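# Move glass beaker from door bench rack to window bench

## Task

Lift the glass beaker from the drying rack on the shelved bench beside the door and set it down upright, opening facing up, on the worktop of the shelved bench beside the window. It fails if the beaker reaches the floor, if it breaks (a drop of more than a few centimetres or a hard knock will do that), or if the robot tips over or is left leaning.

## Robot and tools

Robot: TidyBot++, a wheeled base (0.54 m long, 0.50 m wide, 0.38 m tall) on four driven casters, carrying one seven-joint arm with a two-finger gripper. The shoulder sits 0.12 m ahead of the base centre, 0.68 m up. Cameras: base_camera (fixed on the base, facing forward) and wrist_camera (looks along the hand). The arm begins folded with the hand aimed down; folded, the hand reaches about 0.08 m beyond the base front.

Frames: the base frame has its origin on the floor below the base centre, x forward, y left, z up, in metres. hand_pose is reported in this frame and is the point between the two finger pads; the hand's own z axis runs out along the fingers, and the fingers close along its y axis. base_odometry is in the frame the base had at the start; it counts wheel rotation only, so slip looks like travel. Heading is in radians, left positive. base_tilt is in degrees, forward and right positive.

Tool move: performs one action and returns state plus images. The action is made of any of base, joints, target, with optional speeds; cameras picks images (base_camera, wrist_camera, all; [] for none) and blocking (default true) waits until everything has stopped, while false returns after roughly half a second with motion continuing.
- base: an object of relative offsets from where the base currently is, along its own axes at the start of the command. translate_m (forward +, metres, -2 to 2), strafe_m (left +, metres, -2 to 2), rotate_rad (counter-clockwise from above +, radians, -6.3 to 6.3). Combined translate and strafe give one straight-line drive.
- joints: absolute angle targets by name. joint_1_rad (any angle; positive turns the arm clockwise seen from above, the opposite sense to base heading), joint_2_rad shoulder -2.249 to 2.249 (0 = upper arm vertical, positive leans forward), joint_3_rad any angle, joint_4_rad elbow -2.579 to 2.579 (with joint_3 at 3.14, negative bends the forearm forward), joint_5_rad any angle, joint_6_rad wrist -2.099 to 2.099, joint_7_rad any angle (hand down: positive is counter-clockwise from above; at 1.57 the fingers open toward left and right), gripper_pos 0 (open, about 85 mm gap) to 1 (closed). Unbounded joints take the shorter way, so turn in steps under half a revolution.
- target: one list of seven numbers [x, y, z, qw, qx, qy, qz], an absolute hand pose in the base frame, metres then unit quaternion. Alongside target, joints may only contain gripper_pos. The controller chooses joint angles itself, may swing the elbow, curve and overshoot. Poses low, close and pointing forward often miss or drive the arm into the base. To fix a miss, add (desired position minus read hand_pose) to the previous target's x, y, z. To keep a loaded hand in place, resend hand_target, not hand_pose.
- speeds: per-action caps: translate_m and strafe_m 0.05 to 0.5 m/s (give one only for a combined drive), rotate_rad 0.1 to 1.57 rad/s, gripper_pos also allowed.
No action runs beyond 15 s; a base drive times out at 14 s.

Tool wait: seconds from 0 to 10, plus cameras; commands nothing new and returns state. Tool stop: brakes all running motions (optional cameras). Tool zoom_image: camera plus region [x0, y0, x1, y1] in pixels, at most 504 by 504, from that camera's latest image (base_camera is 644x364, wrist_camera 644x476 fisheye). Tool read_manual: returns licence texts only. Tool finished_scene: argument scene (1 or 2) ends the current scene; the beaker must then stay upright on the window bench without help.

Reading results: move says done, or the worst status. Per-part statuses: done, moving, off_target (came to rest short and may still press), contact_stop or time_out (an unplanned stop; the part holds where it stopped and the rest of that reply's move/wait calls are skipped), not_followed (a check withheld the joint targets; pose unreachable or joint command not followed with a cause for self-collision), torque_fault, limit_stop_at_motor_heat. hand_status done means within 10 mm and 2 degrees. gripper off_target after closing means an object stopped the fingers; done at 1 means empty. hand_target shows where the joints' targets would put the hand; under load the hand hangs below it. motor_effort is percent of each motor's maximum with the peak of the last action in brackets. on_its_own lists what the robot did unasked. ARM HIT means a hard hit on the base or itself. Motor temperatures are listed per joint; MOTOR HOT appears at 60 °C and at 75 °C the arm goes limp for 30 to 60 s.

Cautions: the beaker is glass, so lower it onto the bench slowly until hand_pose stops falling and effort shifts, then open; never release it in the air or let it swing fast. Do not squeeze hard while it still sits in the rack, and do not wrench it out sideways. The arm neither slows for nor avoids obstacles and keeps pushing when blocked; a hand that snags something above about 0.6 m while the base moves can topple the robot, as can reaching far out over close furniture or swinging a stretched arm sideways. Keep the hand below about 0.94 m when pointing down. Joints can stop up to their tolerance short; correct by adding the difference to the last command, never by commanding a loaded joint to its current reading. Odometry drifts a few centimetres over many moves; check cameras. Note a brief random push may move loose objects. The first scene is practice and may be skipped with finished_scene.

Each tool is called after "Request:" by a JSON object that holds its "api" and its "payload", one argument or row to a line.

## Session

Request:
{"api": "move", "payload": {
  "joints": {"joint_6_rad": 0.6, "gripper_pos": 0}
}}

Scene clock: 2.03 s.
Motor temperatures (°C): [37 37 32 33 39 39 45]
move: done
base_odometry: x=+0.000 y=+0.000 heading=+0.000
base_tilt: forward=-0.1 right=+0.3
base_status: not commanded
joint_positions: joint_1_rad=+0.050 joint_2_rad=-0.388 joint_3_rad=+3.138 joint_4_rad=-2.556 joint_5_rad=+0.044 joint_6_rad=+0.563 joint_7_rad=+1.531 gripper_pos=+0.000
joint_status: all done
motor_effort: joint_1_rad=+0(1) joint_2_rad=-5(5) joint_3_rad=+0(1) joint_4_rad=+16(17) joint_5_rad=-1(1) joint_6_rad=+8(9) joint_7_rad=+1(1)
hand_pose: x=+0.5305 y=-0.0100 z=+0.8837 quat_wxyz=(+0.007, +0.719, -0.009, +0.695) (m; base frame)
hand_target: x=+0.5305 y=-0.0095 z=+0.8944 quat_wxyz=(+0.007, +0.707, -0.008, +0.707) (m; base frame)
hand_status: not commanded
pictures: base_camera, wrist_camera

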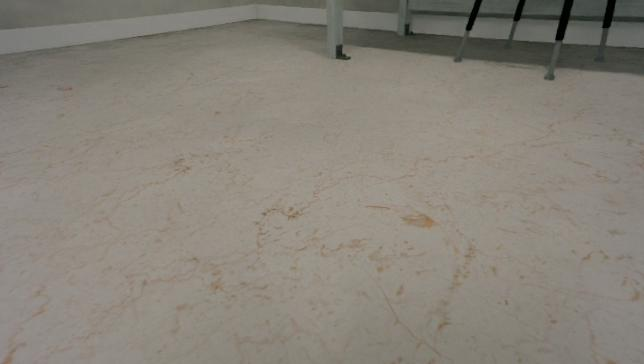

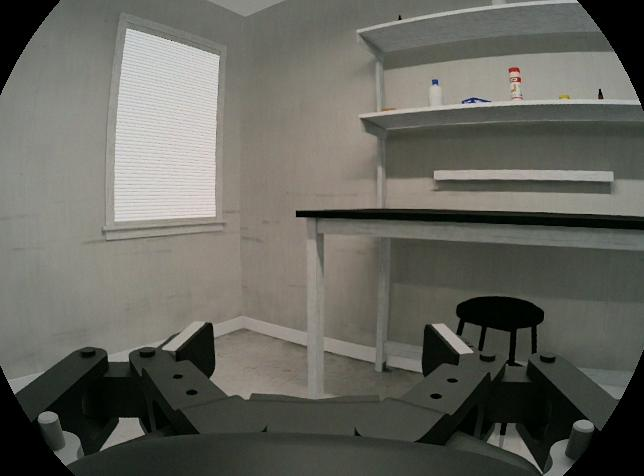

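Request:
{"api": "move", "payload": {
  "base": {"rotate_rad": 3.0}
}}

Scene clock: 5.63 s.
Motor temperatures (°C): [37 37 32 33 39 39 45]
move: done
base_odometry: x=+0.000 y=+0.000 heading=+3.000
base_tilt: forward=-0.1 right=+0.3
base_status: done
joint_positions: joint_1_rad=+0.050 joint_2_rad=-0.388 joint_3_rad=+3.138 joint_4_rad=-2.556 joint_5_rad=+0.044 joint_6_rad=+0.564 joint_7_rad=+1.531 gripper_pos=+0.000
joint_status: not commanded
motor_effort: joint_1_rad=+0(1) joint_2_rad=-5(6) joint_3_rad=-1(2) joint_4_rad=+16(17) joint_5_rad=-1(2) joint_6_rad=+8(9) joint_7_rad=+0(1)
hand_pose: x=+0.5305 y=-0.0101 z=+0.8838 quat_wxyz=(+0.007, +0.719, -0.009, +0.695) (m; base frame)
hand_target: x=+0.5305 y=-0.0095 z=+0.8944 quat_wxyz=(+0.007, +0.707, -0.008, +0.707) (m; base frame)
hand_status: not commanded
pictures: base_camera, wrist_camera

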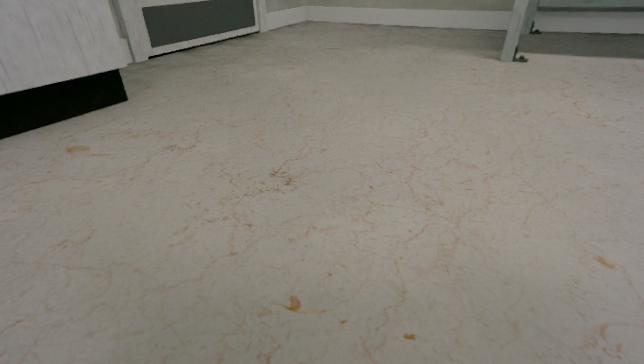

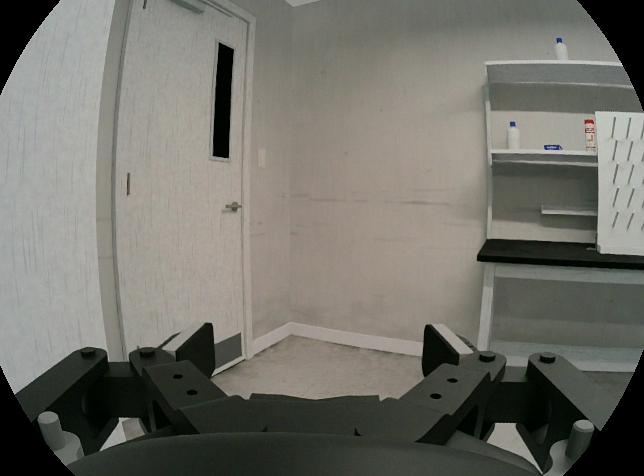

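Request:
{"api": "move", "payload": {
  "base": {"rotate_rad": -0.6}
}}

Request:
{"api": "zoom_image", "payload": {
  "camera": "wrist_camera",
  "region": [250, 80, 600, 340]
}}

Scene clock: 7.27 s.
Motor temperatures (°C): [37 37 32 33 39 39 45]
move: done
base_odometry: x=+0.000 y=+0.000 heading=+2.400
base_tilt: forward=+0.0 right=+0.3
base_status: done
joint_positions: joint_1_rad=+0.050 joint_2_rad=-0.388 joint_3_rad=+3.138 joint_4_rad=-2.556 joint_5_rad=+0.044 joint_6_rad=+0.564 joint_7_rad=+1.531 gripper_pos=+0.000
joint_status: not commanded
motor_effort: joint_1_rad=+0(1) joint_2_rad=-4(5) joint_3_rad=+0(2) joint_4_rad=+16(17) joint_5_rad=-1(3) joint_6_rad=+8(9) joint_7_rad=+0(1)
hand_pose: x=+0.5305 y=-0.0101 z=+0.8838 quat_wxyz=(+0.007, +0.719, -0.009, +0.695) (m; base frame)
hand_target: x=+0.5305 y=-0.0095 z=+0.8944 quat_wxyz=(+0.007, +0.707, -0.008, +0.707) (m; base frame)
hand_status: not commanded
pictures: base_camera, wrist_camera

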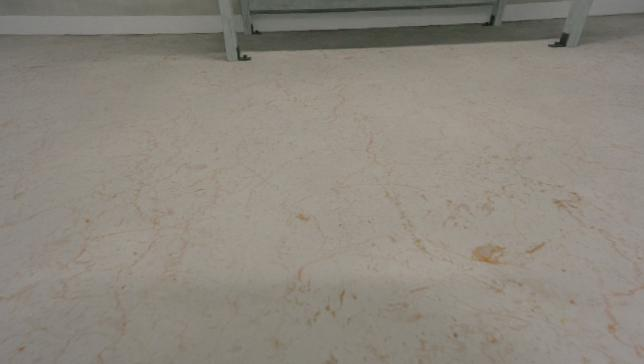

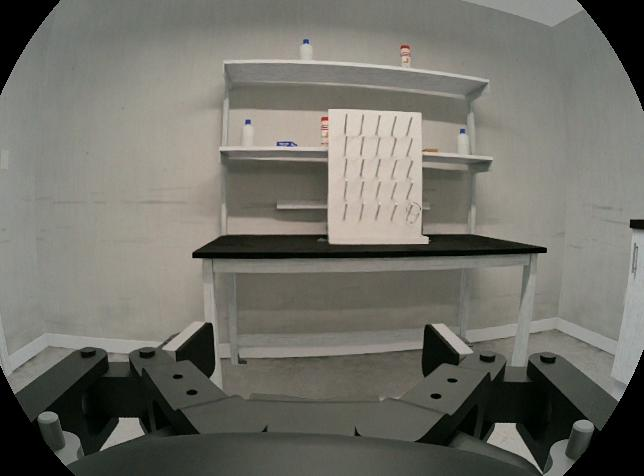

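Scaled by 1.440.

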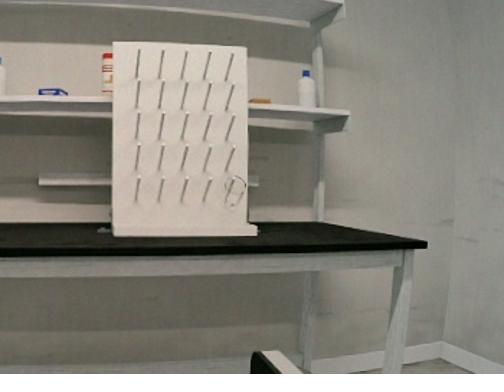

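Request:
{"api": "move", "payload": {
  "base": {"translate_m": 0.57, "strafe_m": -0.70, "rotate_rad": 0.1}
}}

Request:
{"api": "zoom_image", "payload": {
  "camera": "wrist_camera",
  "region": [150, 60, 450, 300]
}}

Scene clock: 12.00 s.
Motor temperatures (°C): [37 37 32 33 39 39 45]
move: done
base_odometry: x=+0.052 y=+0.901 heading=+2.501
base_tilt: forward=-0.1 right=+0.3
base_status: done
joint_positions: joint_1_rad=+0.050 joint_2_rad=-0.389 joint_3_rad=+3.138 joint_4_rad=-2.556 joint_5_rad=+0.044 joint_6_rad=+0.565 joint_7_rad=+1.531 gripper_pos=+0.000
joint_status: not commanded
motor_effort: joint_1_rad=+0(1) joint_2_rad=-4(6) joint_3_rad=+0(2) joint_4_rad=+16(17) joint_5_rad=-1(2) joint_6_rad=+8(9) joint_7_rad=+0(1)
hand_pose: x=+0.5305 y=-0.0100 z=+0.8842 quat_wxyz=(+0.007, +0.719, -0.009, +0.695) (m; base frame)
hand_target: x=+0.5305 y=-0.0095 z=+0.8944 quat_wxyz=(+0.007, +0.707, -0.008, +0.707) (m; base frame)
hand_status: not commanded
pictures: base_camera, wrist_camera

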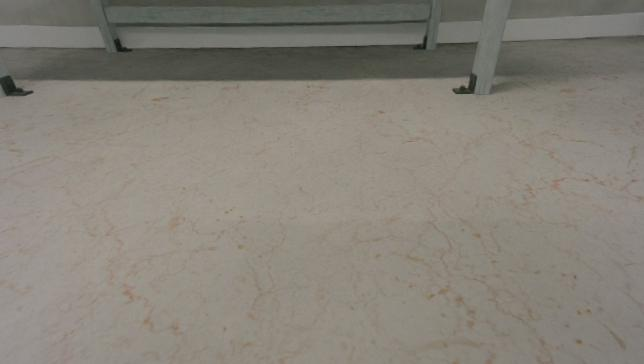

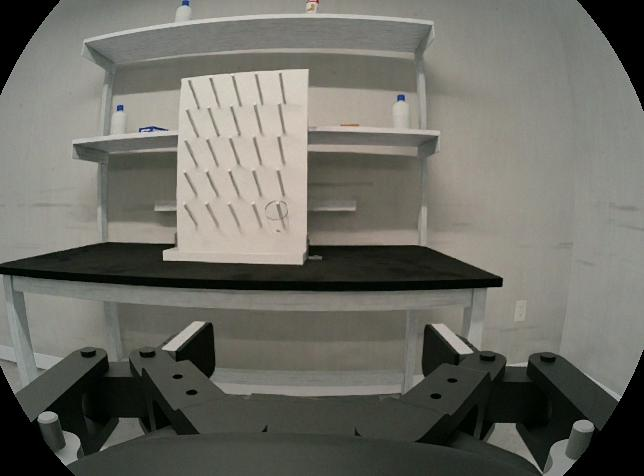

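Scaled by 1.680.

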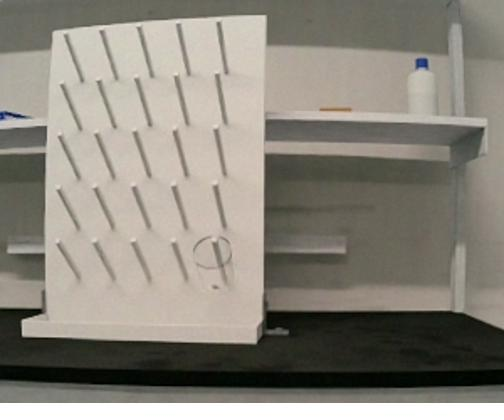

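Request:
{"api": "zoom_image", "payload": {
  "camera": "wrist_camera",
  "region": [160, 60, 320, 170]
}}

Request:
{"api": "zoom_image", "payload": {
  "camera": "wrist_camera",
  "region": [160, 160, 320, 270]
}}

Scaled by 3.150.

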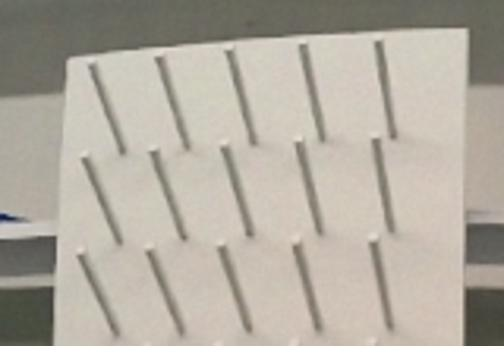

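Scaled by 3.150.

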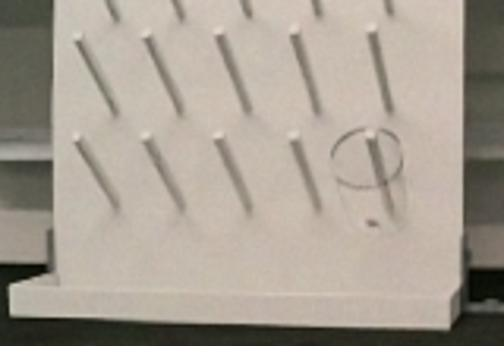

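Request:
{"api": "move", "payload": {
  "base": {"translate_m": 0.755, "strafe_m": -0.368, "rotate_rad": -0.075},
  "joints": {"joint_1_rad": 0.0, "joint_2_rad": -0.388, "joint_3_rad": 3.12, "joint_4_rad": -2.556, "joint_5_rad": -1.64, "joint_6_rad": -1.57, "joint_7_rad": 1.33}
}}

Scene clock: 19.37 s.
Motor temperatures (°C): [37 37 32 33 39 39 45]
move: done
base_odometry: x=-0.333 y=+1.648 heading=+2.425
base_tilt: forward=-0.1 right=+0.3
base_status: done
joint_positions: joint_1_rad=+0.017 joint_2_rad=-0.389 joint_3_rad=+3.136 joint_4_rad=-2.556 joint_5_rad=-1.572 joint_6_rad=-1.533 joint_7_rad=+1.383 gripper_pos=+0.000
joint_status: all done
motor_effort: joint_1_rad=+0(2) joint_2_rad=+0(5) joint_3_rad=+1(3) joint_4_rad=+12(17) joint_5_rad=-8(8) joint_6_rad=-5(9) joint_7_rad=+0(1)
hand_pose: x=+0.2334 y=+0.3111 z=+0.8879 quat_wxyz=(-0.652, +0.655, -0.288, -0.253) (m; base frame)
hand_target: x=+0.2258 y=+0.3156 z=+0.9098 quat_wxyz=(-0.664, +0.627, -0.287, -0.288) (m; base frame)
hand_status: not commanded
pictures: base_camera, wrist_camera

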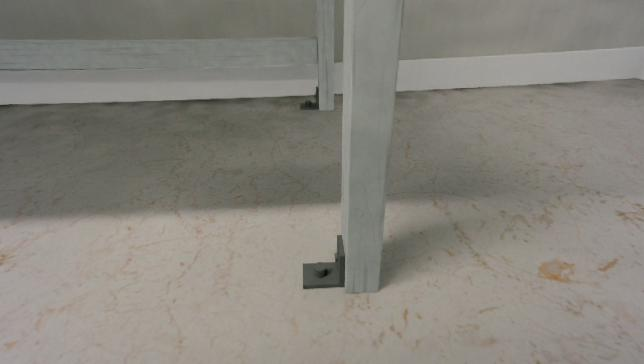

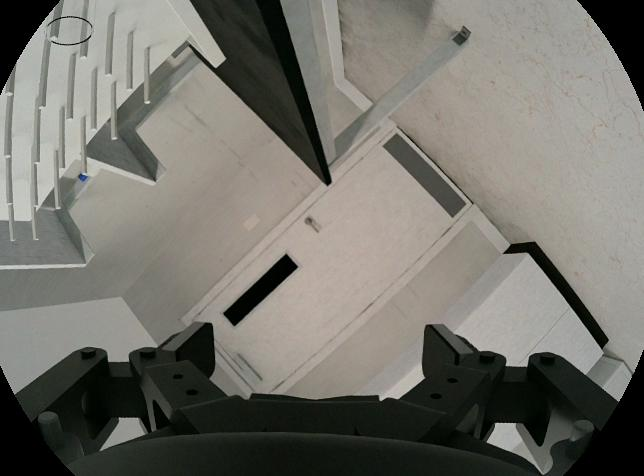

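Request:
{"api": "move", "payload": {
  "joints": {"joint_2_rad": 0.572, "joint_4_rad": -1.335},
  "cameras": ["wrist_camera"]
}}

Scene clock: 22.03 s.
Motor temperatures (°C): [37 37 32 33 40 39 45]
move: done
base_odometry: x=-0.333 y=+1.648 heading=+2.425
base_tilt: forward=+0.0 right=+0.3
base_status: not commanded
joint_positions: joint_1_rad=+0.016 joint_2_rad=+0.548 joint_3_rad=+3.135 joint_4_rad=-1.356 joint_5_rad=-1.574 joint_6_rad=-1.534 joint_7_rad=+1.383 gripper_pos=+0.000
joint_status: all done
motor_effort: joint_1_rad=+0(1) joint_2_rad=-31(32) joint_3_rad=-3(4) joint_4_rad=+14(14) joint_5_rad=-8(10) joint_6_rad=-3(5) joint_7_rad=+1(1)
hand_pose: x=+0.6498 y=+0.3056 z=+0.9365 quat_wxyz=(-0.685, +0.681, -0.199, -0.166) (m; base frame)
hand_target: x=+0.6450 y=+0.3179 z=+0.9563 quat_wxyz=(-0.704, +0.651, -0.195, -0.207) (m; base frame)
hand_status: not commanded
pictures: wrist_camera

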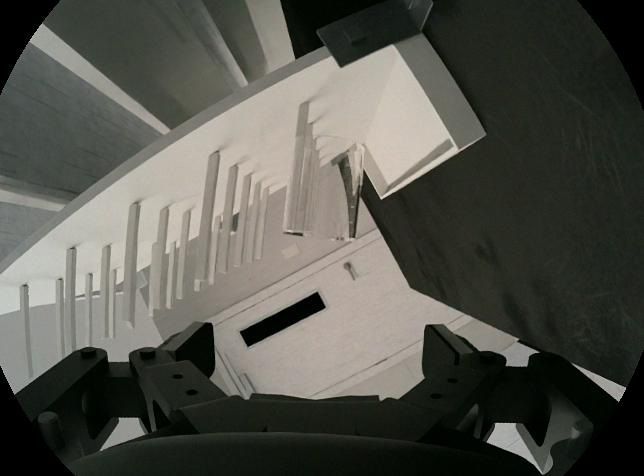

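Request:
{"api": "move", "payload": {
  "joints": {"joint_2_rad": 0.80, "joint_4_rad": -1.107, "joint_7_rad": 1.22},
  "cameras": ["wrist_camera"]
}}

Request:
{"api": "zoom_image", "payload": {
  "camera": "wrist_camera",
  "region": [200, 150, 450, 350]
}}

Scene clock: 25.07 s.
Motor temperatures (°C): [37 37 32 33 40 39 45]
move: done
base_odometry: x=-0.333 y=+1.648 heading=+2.425
base_tilt: forward=+0.0 right=+0.2
base_status: not commanded
joint_positions: joint_1_rad=+0.016 joint_2_rad=+0.785 joint_3_rad=+3.135 joint_4_rad=-1.128 joint_5_rad=-1.574 joint_6_rad=-1.536 joint_7_rad=+1.274 gripper_pos=+0.000
joint_status: all done
motor_effort: joint_1_rad=+0(1) joint_2_rad=-35(39) joint_3_rad=-5(6) joint_4_rad=+14(14) joint_5_rad=-9(10) joint_6_rad=-3(4) joint_7_rad=+1(1)
hand_pose: x=+0.7268 y=+0.3043 z=+0.8729 quat_wxyz=(-0.675, +0.667, -0.238, -0.206) (m; base frame)
hand_target: x=+0.7201 y=+0.3173 z=+0.8969 quat_wxyz=(-0.693, +0.637, -0.231, -0.245) (m; base frame)
hand_status: not commanded
pictures: wrist_camera

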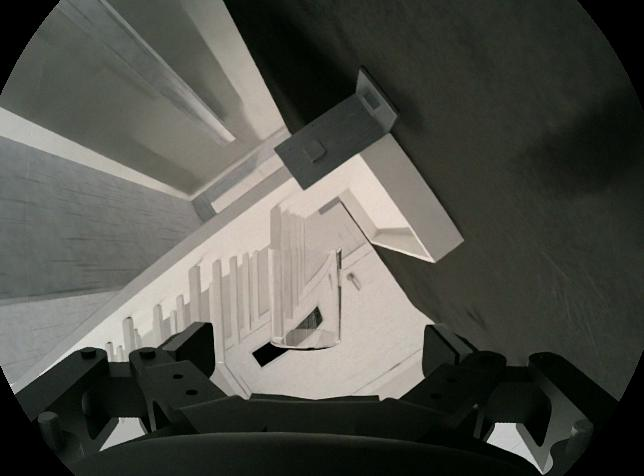

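Scaled by 2.016.

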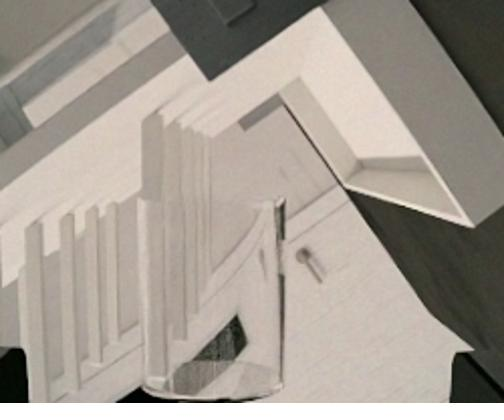

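Request:
{"api": "move", "payload": {
  "joints": {"joint_2_rad": 0.757, "joint_4_rad": -1.15},
  "base": {"translate_m": 0.03, "strafe_m": 0.09},
  "cameras": ["wrist_camera"]
}}

Request:
{"api": "zoom_image", "payload": {
  "camera": "wrist_camera",
  "region": [200, 180, 450, 380]
}}

Scene clock: 26.90 s.
Motor temperatures (°C): [37 37 32 33 40 39 45]
move: done
base_odometry: x=-0.415 y=+1.600 heading=+2.425
base_tilt: forward=+0.0 right=+0.2
base_status: done
joint_positions: joint_1_rad=-0.004 joint_2_rad=+0.772 joint_3_rad=+3.130 joint_4_rad=-1.139 joint_5_rad=-1.575 joint_6_rad=-1.537 joint_7_rad=+1.273 gripper_pos=+0.000
joint_status: all done
motor_effort: joint_1_rad=-1(4) joint_2_rad=-36(38) joint_3_rad=-4(6) joint_4_rad=+14(14) joint_5_rad=-9(10) joint_6_rad=-3(4) joint_7_rad=+1(1)
hand_pose: x=+0.7154 y=+0.3178 z=+0.8792 quat_wxyz=(-0.674, +0.669, -0.229, -0.215) (m; base frame)
hand_target: x=+0.7070 y=+0.3175 z=+0.9094 quat_wxyz=(-0.693, +0.638, -0.231, -0.245) (m; base frame)
hand_status: not commanded
pictures: wrist_camera

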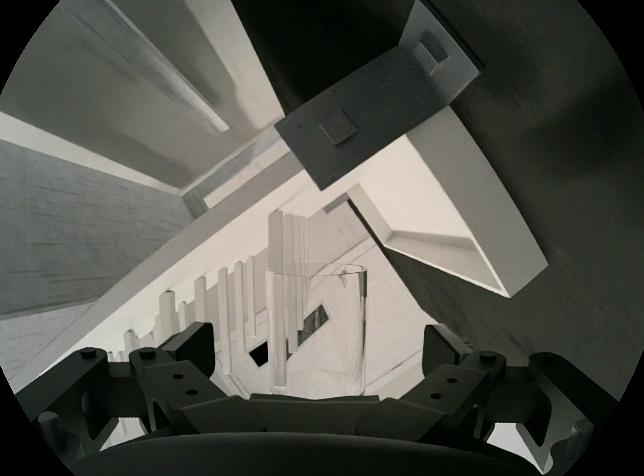

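Scaled by 2.016.

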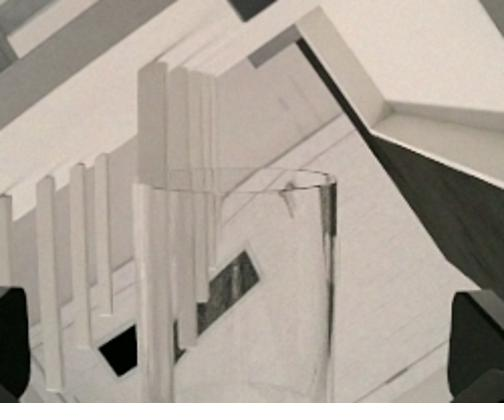

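Request:
{"api": "move", "payload": {
  "base": {"strafe_m": 0.102},
  "speeds": {"strafe_m": 0.15},
  "cameras": ["wrist_camera"]
}}

Request:
{"api": "zoom_image", "payload": {
  "camera": "wrist_camera",
  "region": [150, 180, 480, 450]
}}

Scene clock: 28.63 s.
Motor temperatures (°C): [37 38 32 33 40 39 45]
move: done
base_odometry: x=-0.482 y=+1.523 heading=+2.425
base_tilt: forward=-0.1 right=+0.3
base_status: done
joint_positions: joint_1_rad=-0.004 joint_2_rad=+0.772 joint_3_rad=+3.129 joint_4_rad=-1.139 joint_5_rad=-1.575 joint_6_rad=-1.537 joint_7_rad=+1.273 gripper_pos=+0.000
joint_status: not commanded
motor_effort: joint_1_rad=+0(3) joint_2_rad=-36(37) joint_3_rad=-5(7) joint_4_rad=+14(14) joint_5_rad=-8(10) joint_6_rad=-3(3) joint_7_rad=+1(1)
hand_pose: x=+0.7151 y=+0.3181 z=+0.8793 quat_wxyz=(-0.674, +0.669, -0.229, -0.215) (m; base frame)
hand_target: x=+0.7070 y=+0.3175 z=+0.9094 quat_wxyz=(-0.693, +0.638, -0.231, -0.245) (m; base frame)
hand_status: not commanded
pictures: wrist_camera

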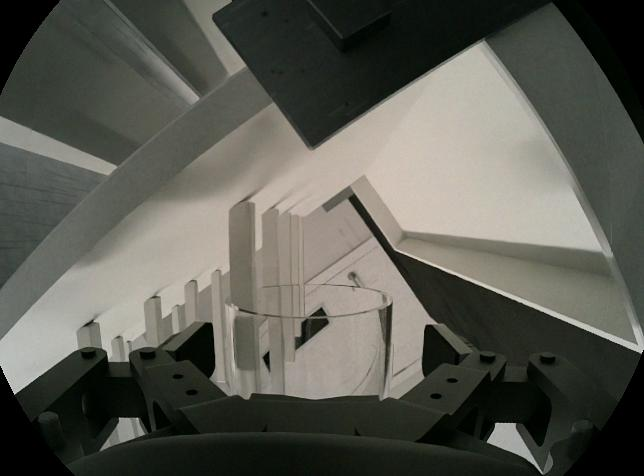

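Scaled by 1.527.

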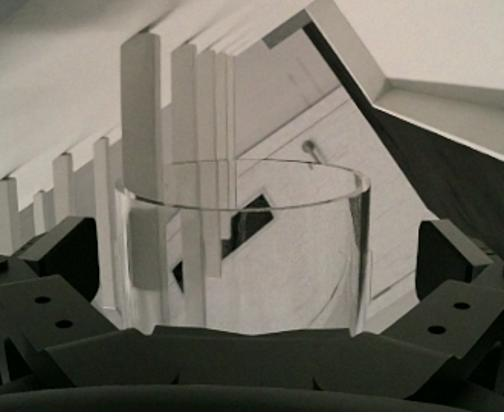

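Request:
{"api": "move", "payload": {
  "joints": {"joint_2_rad": 0.740},
  "base": {"translate_m": -0.003},
  "cameras": ["wrist_camera"]
}}

Request:
{"api": "zoom_image", "payload": {
  "camera": "wrist_camera",
  "region": [150, 180, 480, 450]
}}

Scene clock: 29.67 s.
Motor temperatures (°C): [37 38 32 33 40 39 45]
move: done
base_odometry: x=-0.480 y=+1.521 heading=+2.425
base_tilt: forward=-0.1 right=+0.2
base_status: done
joint_positions: joint_1_rad=-0.004 joint_2_rad=+0.759 joint_3_rad=+3.129 joint_4_rad=-1.139 joint_5_rad=-1.575 joint_6_rad=-1.538 joint_7_rad=+1.273 gripper_pos=+0.000
joint_status: all done
motor_effort: joint_1_rad=+0(1) joint_2_rad=-36(39) joint_3_rad=-4(6) joint_4_rad=+14(15) joint_5_rad=-9(10) joint_6_rad=-3(4) joint_7_rad=+1(1)
hand_pose: x=+0.7122 y=+0.3181 z=+0.8874 quat_wxyz=(-0.676, +0.670, -0.224, -0.211) (m; base frame)
hand_target: x=+0.7031 y=+0.3175 z=+0.9193 quat_wxyz=(-0.695, +0.640, -0.225, -0.240) (m; base frame)
hand_status: not commanded
pictures: wrist_camera

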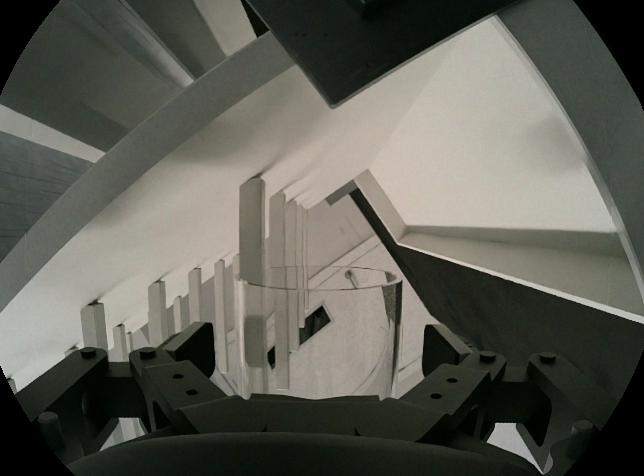

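Scaled by 1.527.

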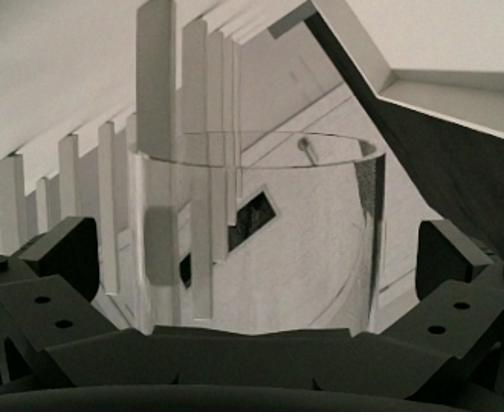

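Request:
{"api": "move", "payload": {
  "joints": {"gripper_pos": 0.30},
  "cameras": []
}}

Request:
{"api": "move", "payload": {
  "joints": {"gripper_pos": 0.35},
  "cameras": ["wrist_camera"]
}}

Scene clock: 30.53 s.
Motor temperatures (°C): [37 38 32 33 40 39 45]
move: off_target
base_odometry: x=-0.480 y=+1.521 heading=+2.425
base_tilt: forward=+0.0 right=+0.2
base_status: not commanded
joint_positions: joint_1_rad=-0.004 joint_2_rad=+0.758 joint_3_rad=+3.129 joint_4_rad=-1.139 joint_5_rad=-1.577 joint_6_rad=-1.538 joint_7_rad=+1.273 gripper_pos=+0.267
joint_status: gripper_pos off_target (ended at +0.267, target +0.300)
motor_effort: joint_1_rad=+0(2) joint_2_rad=-36(37) joint_3_rad=-5(6) joint_4_rad=+14(15) joint_5_rad=-9(11) joint_6_rad=-3(4) joint_7_rad=+0(1)
hand_pose: x=+0.7123 y=+0.3180 z=+0.8880 quat_wxyz=(-0.676, +0.669, -0.224, -0.211) (m; base frame)
hand_target: x=+0.7031 y=+0.3175 z=+0.9193 quat_wxyz=(-0.695, +0.640, -0.225, -0.240) (m; base frame)
hand_status: not commanded
pictures: none
No camera images: "cameras" was empty.

Scene clock: 31.00 s.
Motor temperatures (°C): [37 38 32 33 40 39 45]
move: off_target
base_odometry: x=-0.480 y=+1.521 heading=+2.425
base_tilt: forward=-0.1 right=+0.3
base_status: not commanded
joint_positions: joint_1_rad=-0.004 joint_2_rad=+0.758 joint_3_rad=+3.129 joint_4_rad=-1.139 joint_5_rad=-1.577 joint_6_rad=-1.538 joint_7_rad=+1.273 gripper_pos=+0.267
joint_status: gripper_pos off_target (ended at +0.267, target +0.350)
motor_effort: joint_1_rad=+0(1) joint_2_rad=-37(37) joint_3_rad=-5(6) joint_4_rad=+14(15) joint_5_rad=-10(10) joint_6_rad=-3(4) joint_7_rad=+0(1)
hand_pose: x=+0.7123 y=+0.3180 z=+0.8880 quat_wxyz=(-0.676, +0.669, -0.224, -0.211) (m; base frame)
hand_target: x=+0.7031 y=+0.3175 z=+0.9193 quat_wxyz=(-0.695, +0.640, -0.225, -0.240) (m; base frame)
hand_status: not commanded
pictures: wrist_camera

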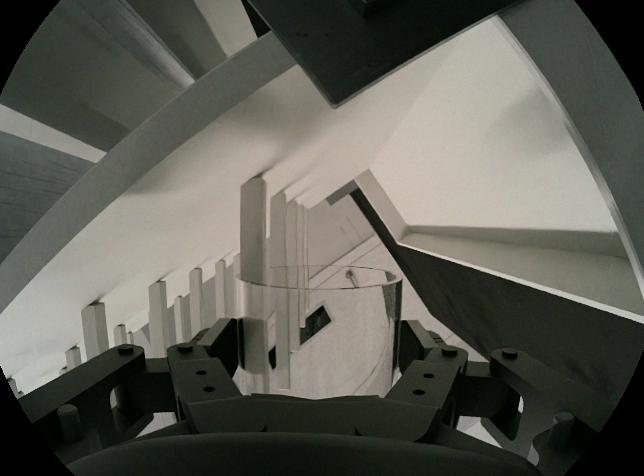

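Request:
{"api": "move", "payload": {
  "joints": {"joint_2_rad": 0.49, "joint_4_rad": -1.40},
  "cameras": ["wrist_camera"]
}}

Scene clock: 35.17 s.
Motor temperatures (°C): [37 38 32 33 40 39 45]
move: done
base_odometry: x=-0.480 y=+1.521 heading=+2.425
base_tilt: forward=-0.1 right=+0.3
base_status: not commanded
joint_positions: joint_1_rad=-0.004 joint_2_rad=+0.503 joint_3_rad=+3.129 joint_4_rad=-1.372 joint_5_rad=-1.579 joint_6_rad=-1.539 joint_7_rad=+1.273 gripper_pos=+0.267
joint_status: all done
motor_effort: joint_1_rad=+0(2) joint_2_rad=-30(38) joint_3_rad=-4(6) joint_4_rad=+15(15) joint_5_rad=-10(11) joint_6_rad=-3(5) joint_7_rad=+1(1)
hand_pose: x=+0.6276 y=+0.3179 z=+0.9579 quat_wxyz=(-0.679, +0.672, -0.216, -0.204) (m; base frame)
hand_target: x=+0.6164 y=+0.3181 z=+0.9784 quat_wxyz=(-0.693, +0.642, -0.225, -0.240) (m; base frame)
hand_status: not commanded
pictures: wrist_camera

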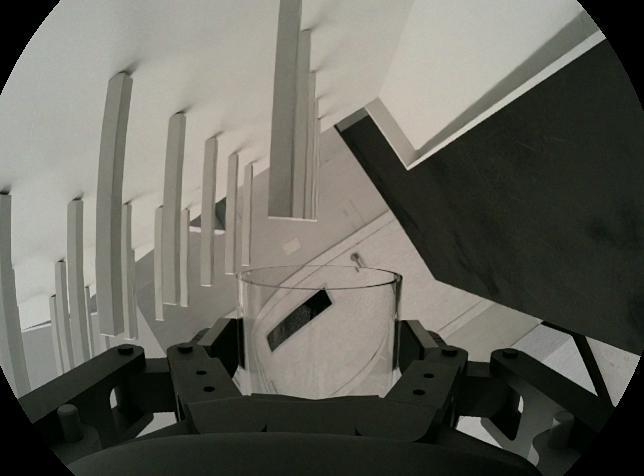

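Request:
{"api": "move", "payload": {
  "base": {"translate_m": -0.5},
  "joints": {"joint_2_rad": -0.315, "joint_4_rad": -2.50},
  "cameras": ["wrist_camera"]
}}

Scene clock: 37.63 s.
Motor temperatures (°C): [37 38 32 33 40 39 45]
move: done
base_odometry: x=-0.103 y=+1.192 heading=+2.425
base_tilt: forward=-0.1 right=+0.3
base_status: done
joint_positions: joint_1_rad=-0.003 joint_2_rad=-0.300 joint_3_rad=+3.129 joint_4_rad=-2.474 joint_5_rad=-1.579 joint_6_rad=-1.543 joint_7_rad=+1.273 gripper_pos=+0.267
joint_status: all done
motor_effort: joint_1_rad=+0(2) joint_2_rad=-3(34) joint_3_rad=+1(5) joint_4_rad=+12(15) joint_5_rad=-8(11) joint_6_rad=-6(6) joint_7_rad=+0(1)
hand_pose: x=+0.2574 y=+0.3151 z=+0.9017 quat_wxyz=(-0.634, +0.639, -0.314, -0.302) (m; base frame)
hand_target: x=+0.2517 y=+0.3159 z=+0.9163 quat_wxyz=(-0.645, +0.607, -0.326, -0.330) (m; base frame)
hand_status: not commanded
pictures: wrist_camera

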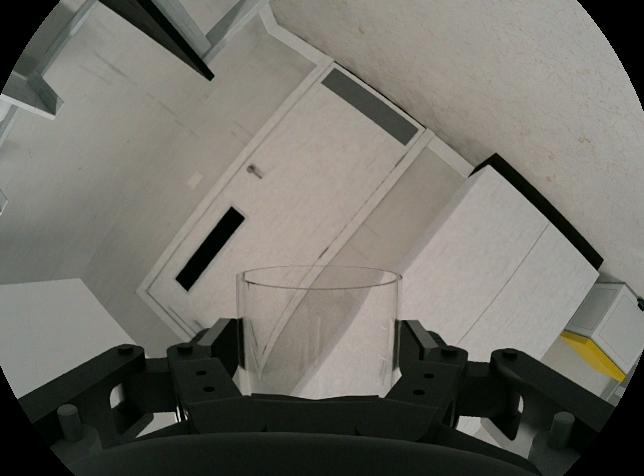

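Request:
{"api": "move", "payload": {
  "base": {"translate_m": -1.386, "strafe_m": -0.039, "rotate_rad": 3.14},
  "joints": {"joint_1_rad": 0.0, "joint_2_rad": -0.315, "joint_4_rad": -1.95, "joint_5_rad": 0.06, "joint_6_rad": 0.06, "joint_7_rad": 1.62}
}}

Scene clock: 42.30 s.
Motor temperatures (°C): [37 38 32 33 40 39 45]
move: done
base_odometry: x=+0.968 y=+0.311 heading=-0.718
base_tilt: forward=+0.0 right=+0.3
base_status: done
joint_positions: joint_1_rad=-0.003 joint_2_rad=-0.303 joint_3_rad=+3.125 joint_4_rad=-1.965 joint_5_rad=-0.002 joint_6_rad=+0.017 joint_7_rad=+1.567 gripper_pos=+0.267
joint_status: all done
motor_effort: joint_1_rad=+0(2) joint_2_rad=-11(14) joint_3_rad=-1(2) joint_4_rad=+20(20) joint_5_rad=+0(10) joint_6_rad=+9(10) joint_7_rad=+1(1)
hand_pose: x=+0.6166 y=+0.0128 z=+1.0316 quat_wxyz=(-0.007, +0.733, +0.007, +0.680) (m; base frame)
hand_target: x=+0.6132 y=+0.0152 z=+1.0602 quat_wxyz=(+0.032, +0.707, +0.050, +0.705) (m; base frame)
hand_status: not commanded
pictures: base_camera, wrist_camera

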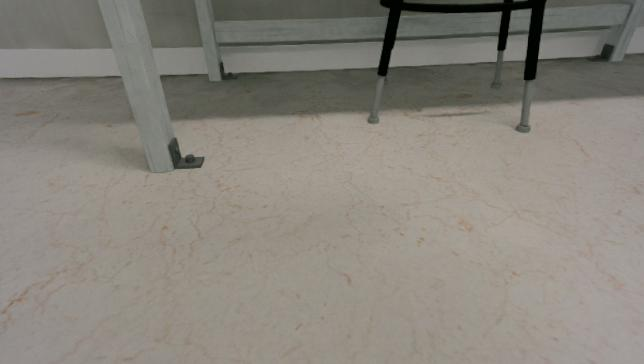

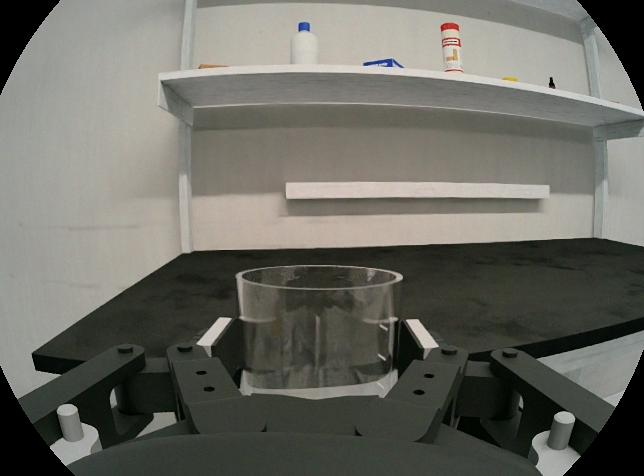

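Request:
{"api": "move", "payload": {
  "base": {"translate_m": 0.32},
  "speeds": {"translate_m": 0.3},
  "joints": {"joint_4_rad": -2.12, "joint_6_rad": 0.26}
}}

Scene clock: 45.20 s.
Motor temperatures (°C): [37 38 32 33 40 39 45]
move: done
base_odometry: x=+1.209 y=+0.101 heading=-0.717
base_tilt: forward=-0.1 right=+0.3
base_status: done
joint_positions: joint_1_rad=-0.003 joint_2_rad=-0.307 joint_3_rad=+3.125 joint_4_rad=-2.097 joint_5_rad=-0.002 joint_6_rad=+0.215 joint_7_rad=+1.567 gripper_pos=+0.267
joint_status: all done
motor_effort: joint_1_rad=+0(1) joint_2_rad=-10(14) joint_3_rad=-1(1) joint_4_rad=+19(21) joint_5_rad=-1(2) joint_6_rad=+9(11) joint_7_rad=+0(1)
hand_pose: x=+0.6098 y=+0.0125 z=+1.0128 quat_wxyz=(-0.007, +0.709, +0.006, +0.705) (m; base frame)
hand_target: x=+0.6051 y=+0.0184 z=+1.0166 quat_wxyz=(+0.028, +0.696, +0.052, +0.715) (m; base frame)
hand_status: not commanded
pictures: base_camera, wrist_camera

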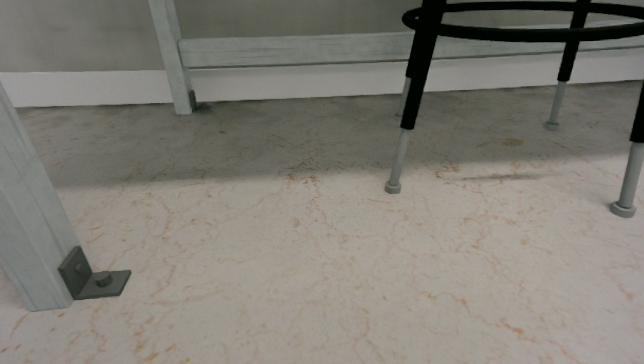

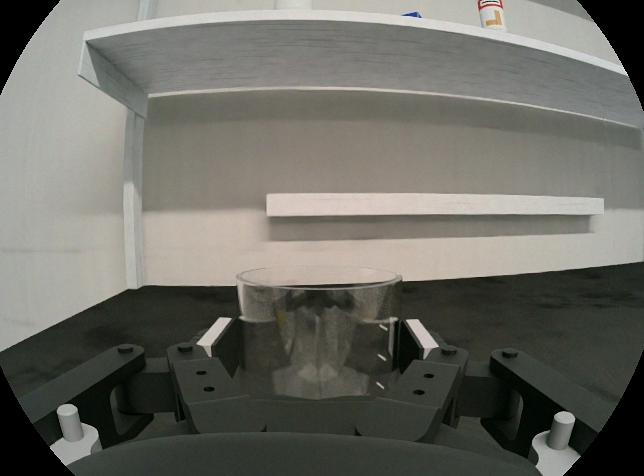

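Request:
{"api": "move", "payload": {
  "joints": {"joint_4_rad": -2.19, "joint_6_rad": 0.33},
  "cameras": []
}}

Request:
{"api": "move", "payload": {
  "joints": {"joint_4_rad": -2.21, "joint_6_rad": 0.35},
  "cameras": ["wrist_camera"]
}}

Scene clock: 46.47 s.
Motor temperatures (°C): [37 38 32 33 40 39 45]
move: done
base_odometry: x=+1.209 y=+0.101 heading=-0.717
base_tilt: forward=-0.1 right=+0.3
base_status: not commanded
joint_positions: joint_1_rad=-0.003 joint_2_rad=-0.307 joint_3_rad=+3.125 joint_4_rad=-2.167 joint_5_rad=-0.002 joint_6_rad=+0.286 joint_7_rad=+1.567 gripper_pos=+0.267
joint_status: all done
motor_effort: joint_1_rad=-1(1) joint_2_rad=-10(11) joint_3_rad=-1(2) joint_4_rad=+19(20) joint_5_rad=+0(1) joint_6_rad=+9(10) joint_7_rad=+0(1)
hand_pose: x=+0.6042 y=+0.0122 z=+0.9917 quat_wxyz=(-0.007, +0.709, +0.006, +0.706) (m; base frame)
hand_target: x=+0.5992 y=+0.0194 z=+0.9954 quat_wxyz=(+0.026, +0.696, +0.053, +0.715) (m; base frame)
hand_status: not commanded
pictures: none
No camera images: "cameras" was empty.

Scene clock: 47.07 s.
Motor temperatures (°C): [37 38 32 33 40 39 45]
move: done
base_odometry: x=+1.209 y=+0.101 heading=-0.717
base_tilt: forward=-0.1 right=+0.3
base_status: not commanded
joint_positions: joint_1_rad=-0.003 joint_2_rad=-0.307 joint_3_rad=+3.125 joint_4_rad=-2.185 joint_5_rad=-0.002 joint_6_rad=+0.308 joint_7_rad=+1.567 gripper_pos=+0.267
joint_status: all done
motor_effort: joint_1_rad=-1(1) joint_2_rad=-10(10) joint_3_rad=+0(1) joint_4_rad=+19(20) joint_5_rad=+0(1) joint_6_rad=+9(10) joint_7_rad=+1(1)
hand_pose: x=+0.6026 y=+0.0122 z=+0.9876 quat_wxyz=(-0.007, +0.707, +0.006, +0.707) (m; base frame)
hand_target: x=+0.5972 y=+0.0196 z=+0.9894 quat_wxyz=(+0.026, +0.696, +0.054, +0.715) (m; base frame)
hand_status: not commanded
pictures: wrist_camera

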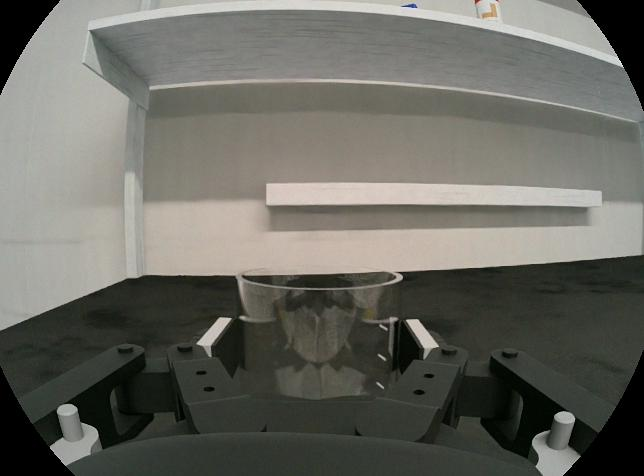

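Request:
{"api": "move", "payload": {
  "joints": {"joint_4_rad": -2.225, "joint_6_rad": 0.362},
  "cameras": []
}}

Request:
{"api": "move", "payload": {
  "joints": {"joint_4_rad": -2.24, "joint_6_rad": 0.375},
  "cameras": []
}}

Scene clock: 47.77 s.
Motor temperatures (°C): [37 38 32 33 40 39 45]
move: done
base_odometry: x=+1.209 y=+0.101 heading=-0.717
base_tilt: forward=-0.1 right=+0.3
base_status: not commanded
joint_positions: joint_1_rad=-0.003 joint_2_rad=-0.307 joint_3_rad=+3.125 joint_4_rad=-2.200 joint_5_rad=-0.002 joint_6_rad=+0.320 joint_7_rad=+1.567 gripper_pos=+0.267
joint_status: all done
motor_effort: joint_1_rad=+0(1) joint_2_rad=-9(10) joint_3_rad=-1(1) joint_4_rad=+19(20) joint_5_rad=-1(2) joint_6_rad=+9(10) joint_7_rad=+0(1)
hand_pose: x=+0.6012 y=+0.0121 z=+0.9827 quat_wxyz=(-0.007, +0.708, +0.006, +0.706) (m; base frame)
hand_target: x=+0.5957 y=+0.0198 z=+0.9840 quat_wxyz=(+0.025, +0.697, +0.054, +0.714) (m; base frame)
hand_status: not commanded
pictures: none
No camera images: "cameras" was empty.

Scene clock: 48.33 s.
Motor temperatures (°C): [37 38 32 33 40 39 45]
move: done
base_odometry: x=+1.209 y=+0.101 heading=-0.717
base_tilt: forward=-0.1 right=+0.3
base_status: not commanded
joint_positions: joint_1_rad=-0.003 joint_2_rad=-0.307 joint_3_rad=+3.125 joint_4_rad=-2.214 joint_5_rad=-0.002 joint_6_rad=+0.334 joint_7_rad=+1.567 gripper_pos=+0.267
joint_status: all done
motor_effort: joint_1_rad=+0(1) joint_2_rad=-9(10) joint_3_rad=-2(2) joint_4_rad=+19(20) joint_5_rad=-1(1) joint_6_rad=+10(10) joint_7_rad=+1(1)
hand_pose: x=+0.5997 y=+0.0120 z=+0.9778 quat_wxyz=(-0.007, +0.708, +0.006, +0.706) (m; base frame)
hand_target: x=+0.5941 y=+0.0199 z=+0.9789 quat_wxyz=(+0.025, +0.698, +0.054, +0.714) (m; base frame)
hand_status: not commanded
pictures: none
No camera images: "cameras" was empty.

Request:
{"api": "move", "payload": {
  "joints": {"joint_4_rad": -2.253, "joint_6_rad": 0.387},
  "cameras": []
}}

Request:
{"api": "move", "payload": {
  "joints": {"joint_4_rad": -2.264, "joint_6_rad": 0.397},
  "cameras": ["wrist_camera"]
}}

Scene clock: 49.03 s.
Motor temperatures (°C): [37 38 32 33 40 39 45]
move: done
base_odometry: x=+1.209 y=+0.101 heading=-0.717
base_tilt: forward=+0.0 right=+0.3
base_status: not commanded
joint_positions: joint_1_rad=-0.003 joint_2_rad=-0.307 joint_3_rad=+3.125 joint_4_rad=-2.226 joint_5_rad=-0.002 joint_6_rad=+0.347 joint_7_rad=+1.567 gripper_pos=+0.267
joint_status: all done
motor_effort: joint_1_rad=-1(1) joint_2_rad=-9(10) joint_3_rad=-1(1) joint_4_rad=+19(20) joint_5_rad=-1(1) joint_6_rad=+9(10) joint_7_rad=+0(1)
hand_pose: x=+0.5984 y=+0.0120 z=+0.9746 quat_wxyz=(-0.007, +0.708, +0.007, +0.706) (m; base frame)
hand_target: x=+0.5927 y=+0.0201 z=+0.9748 quat_wxyz=(+0.024, +0.698, +0.054, +0.713) (m; base frame)
hand_status: not commanded
pictures: none
No camera images: "cameras" was empty.

Scene clock: 49.57 s.
Motor temperatures (°C): [37 38 32 33 40 39 45]
move: done
base_odometry: x=+1.209 y=+0.101 heading=-0.717
base_tilt: forward=-0.1 right=+0.2
base_status: not commanded
joint_positions: joint_1_rad=-0.003 joint_2_rad=-0.307 joint_3_rad=+3.125 joint_4_rad=-2.234 joint_5_rad=-0.002 joint_6_rad=+0.360 joint_7_rad=+1.567 gripper_pos=+0.267
joint_status: all done
motor_effort: joint_1_rad=+0(0) joint_2_rad=-9(10) joint_3_rad=+0(1) joint_4_rad=+19(19) joint_5_rad=+0(1) joint_6_rad=+9(9) joint_7_rad=+1(1)
hand_pose: x=+0.5976 y=+0.0120 z=+0.9744 quat_wxyz=(-0.007, +0.706, +0.007, +0.708) (m; base frame)
hand_target: x=+0.5914 y=+0.0202 z=+0.9713 quat_wxyz=(+0.024, +0.699, +0.054, +0.713) (m; base frame)
hand_status: not commanded
pictures: wrist_camera

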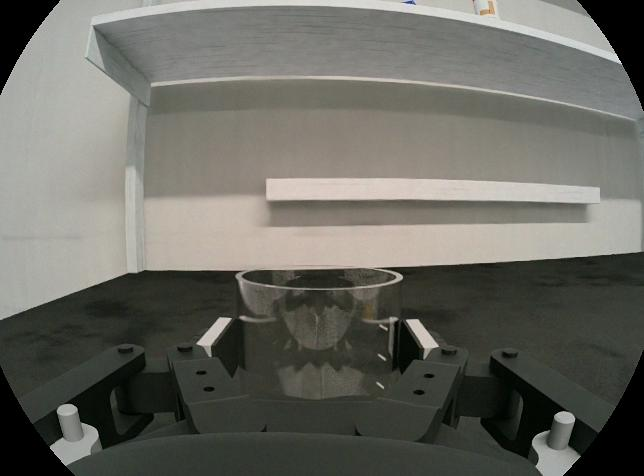

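Request:
{"api": "move", "payload": {
  "joints": {"joint_4_rad": -2.274, "joint_6_rad": 0.397},
  "cameras": []
}}

Scene clock: 50.17 s.
Motor temperatures (°C): [37 38 32 33 40 39 45]
move: done
base_odometry: x=+1.209 y=+0.101 heading=-0.717
base_tilt: forward=+0.0 right=+0.3
base_status: not commanded
joint_positions: joint_1_rad=-0.003 joint_2_rad=-0.307 joint_3_rad=+3.125 joint_4_rad=-2.238 joint_5_rad=-0.001 joint_6_rad=+0.366 joint_7_rad=+1.568 gripper_pos=+0.267
joint_status: all done
motor_effort: joint_1_rad=+0(1) joint_2_rad=-8(9) joint_3_rad=+0(1) joint_4_rad=+17(18) joint_5_rad=-1(1) joint_6_rad=+8(10) joint_7_rad=+1(1)
hand_pose: x=+0.5970 y=+0.0121 z=+0.9741 quat_wxyz=(-0.006, +0.705, +0.007, +0.709) (m; base frame)
hand_target: x=+0.5903 y=+0.0201 z=+0.9652 quat_wxyz=(+0.024, +0.702, +0.055, +0.709) (m; base frame)
hand_status: not commanded
pictures: none
No camera images: "cameras" was empty.

Request:
{"api": "move", "payload": {
  "joints": {"joint_4_rad": -2.262, "joint_6_rad": 0.372, "gripper_pos": 0.2},
  "cameras": []
}}

Request:
{"api": "move", "payload": {
  "joints": {"gripper_pos": 0.0},
  "cameras": ["wrist_camera"]
}}

Scene clock: 50.90 s.
Motor temperatures (°C): [37 38 32 33 40 39 45]
move: done
base_odometry: x=+1.209 y=+0.101 heading=-0.717
base_tilt: forward=+0.0 right=+0.2
base_status: not commanded
joint_positions: joint_1_rad=-0.003 joint_2_rad=-0.307 joint_3_rad=+3.125 joint_4_rad=-2.238 joint_5_rad=-0.001 joint_6_rad=+0.366 joint_7_rad=+1.568 gripper_pos=+0.200
joint_status: all done
motor_effort: joint_1_rad=+0(1) joint_2_rad=-8(9) joint_3_rad=+0(1) joint_4_rad=+18(18) joint_5_rad=-1(1) joint_6_rad=+8(9) joint_7_rad=+0(1)
hand_pose: x=+0.5970 y=+0.0121 z=+0.9737 quat_wxyz=(-0.006, +0.705, +0.007, +0.709) (m; base frame)
hand_target: x=+0.5917 y=+0.0197 z=+0.9647 quat_wxyz=(+0.024, +0.707, +0.055, +0.705) (m; base frame)
hand_status: not commanded
pictures: none
No camera images: "cameras" was empty.

Scene clock: 51.53 s.
Motor temperatures (°C): [37 38 32 33 40 39 45]
move: done
base_odometry: x=+1.209 y=+0.101 heading=-0.717
base_tilt: forward=-0.1 right=+0.3
base_status: not commanded
joint_positions: joint_1_rad=-0.003 joint_2_rad=-0.307 joint_3_rad=+3.125 joint_4_rad=-2.238 joint_5_rad=-0.001 joint_6_rad=+0.366 joint_7_rad=+1.568 gripper_pos=+0.000
joint_status: all done
motor_effort: joint_1_rad=+0(1) joint_2_rad=-8(9) joint_3_rad=+0(1) joint_4_rad=+18(18) joint_5_rad=+0(1) joint_6_rad=+8(9) joint_7_rad=+1(1)
hand_pose: x=+0.5970 y=+0.0121 z=+0.9737 quat_wxyz=(-0.006, +0.705, +0.007, +0.709) (m; base frame)
hand_target: x=+0.5917 y=+0.0197 z=+0.9647 quat_wxyz=(+0.024, +0.707, +0.055, +0.705) (m; base frame)
hand_status: not commanded
pictures: wrist_camera

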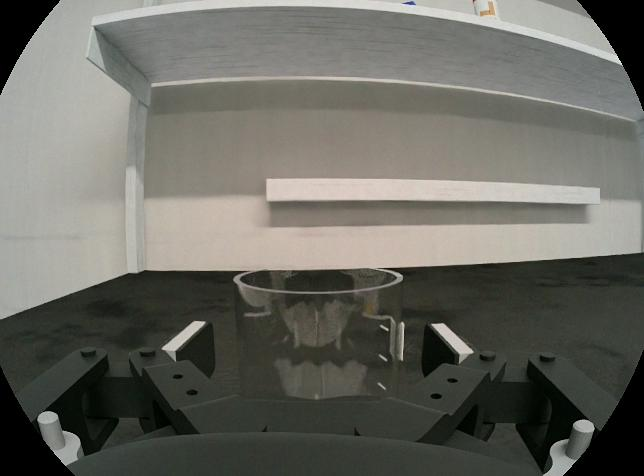

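Request:
{"api": "move", "payload": {
  "base": {"translate_m": -0.3},
  "speeds": {"translate_m": 0.3},
  "cameras": ["wrist_camera"]
}}

Scene clock: 53.50 s.
Motor temperatures (°C): [37 38 32 33 40 39 45]
move: done
base_odometry: x=+0.983 y=+0.298 heading=-0.717
base_tilt: forward=-0.1 right=+0.3
base_status: done
joint_positions: joint_1_rad=-0.003 joint_2_rad=-0.316 joint_3_rad=+3.125 joint_4_rad=-2.238 joint_5_rad=-0.001 joint_6_rad=+0.366 joint_7_rad=+1.568 gripper_pos=+0.000
joint_status: not commanded
motor_effort: joint_1_rad=+0(1) joint_2_rad=-9(12) joint_3_rad=+0(2) joint_4_rad=+18(19) joint_5_rad=+0(1) joint_6_rad=+8(9) joint_7_rad=+0(1)
hand_pose: x=+0.5944 y=+0.0122 z=+0.9780 quat_wxyz=(-0.006, +0.702, +0.007, +0.712) (m; base frame)
hand_target: x=+0.5917 y=+0.0197 z=+0.9647 quat_wxyz=(+0.024, +0.707, +0.055, +0.705) (m; base frame)
hand_status: not commanded
pictures: wrist_camera

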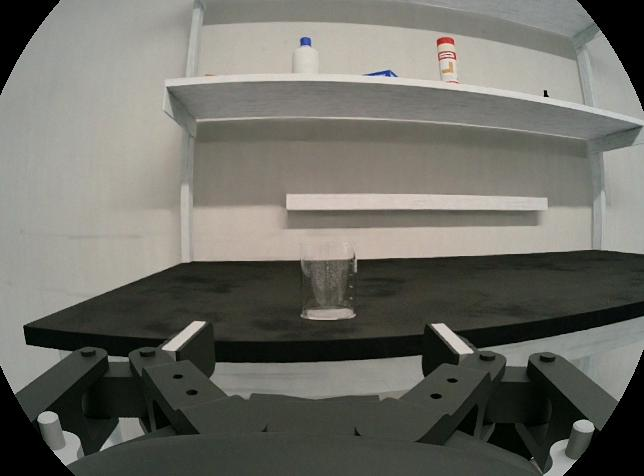

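Standing upright, mouth up, well inside the table edge.

Request:
{"api": "finished_scene", "payload": {
  "scene": 2
}}

The scene is finished: the task was done.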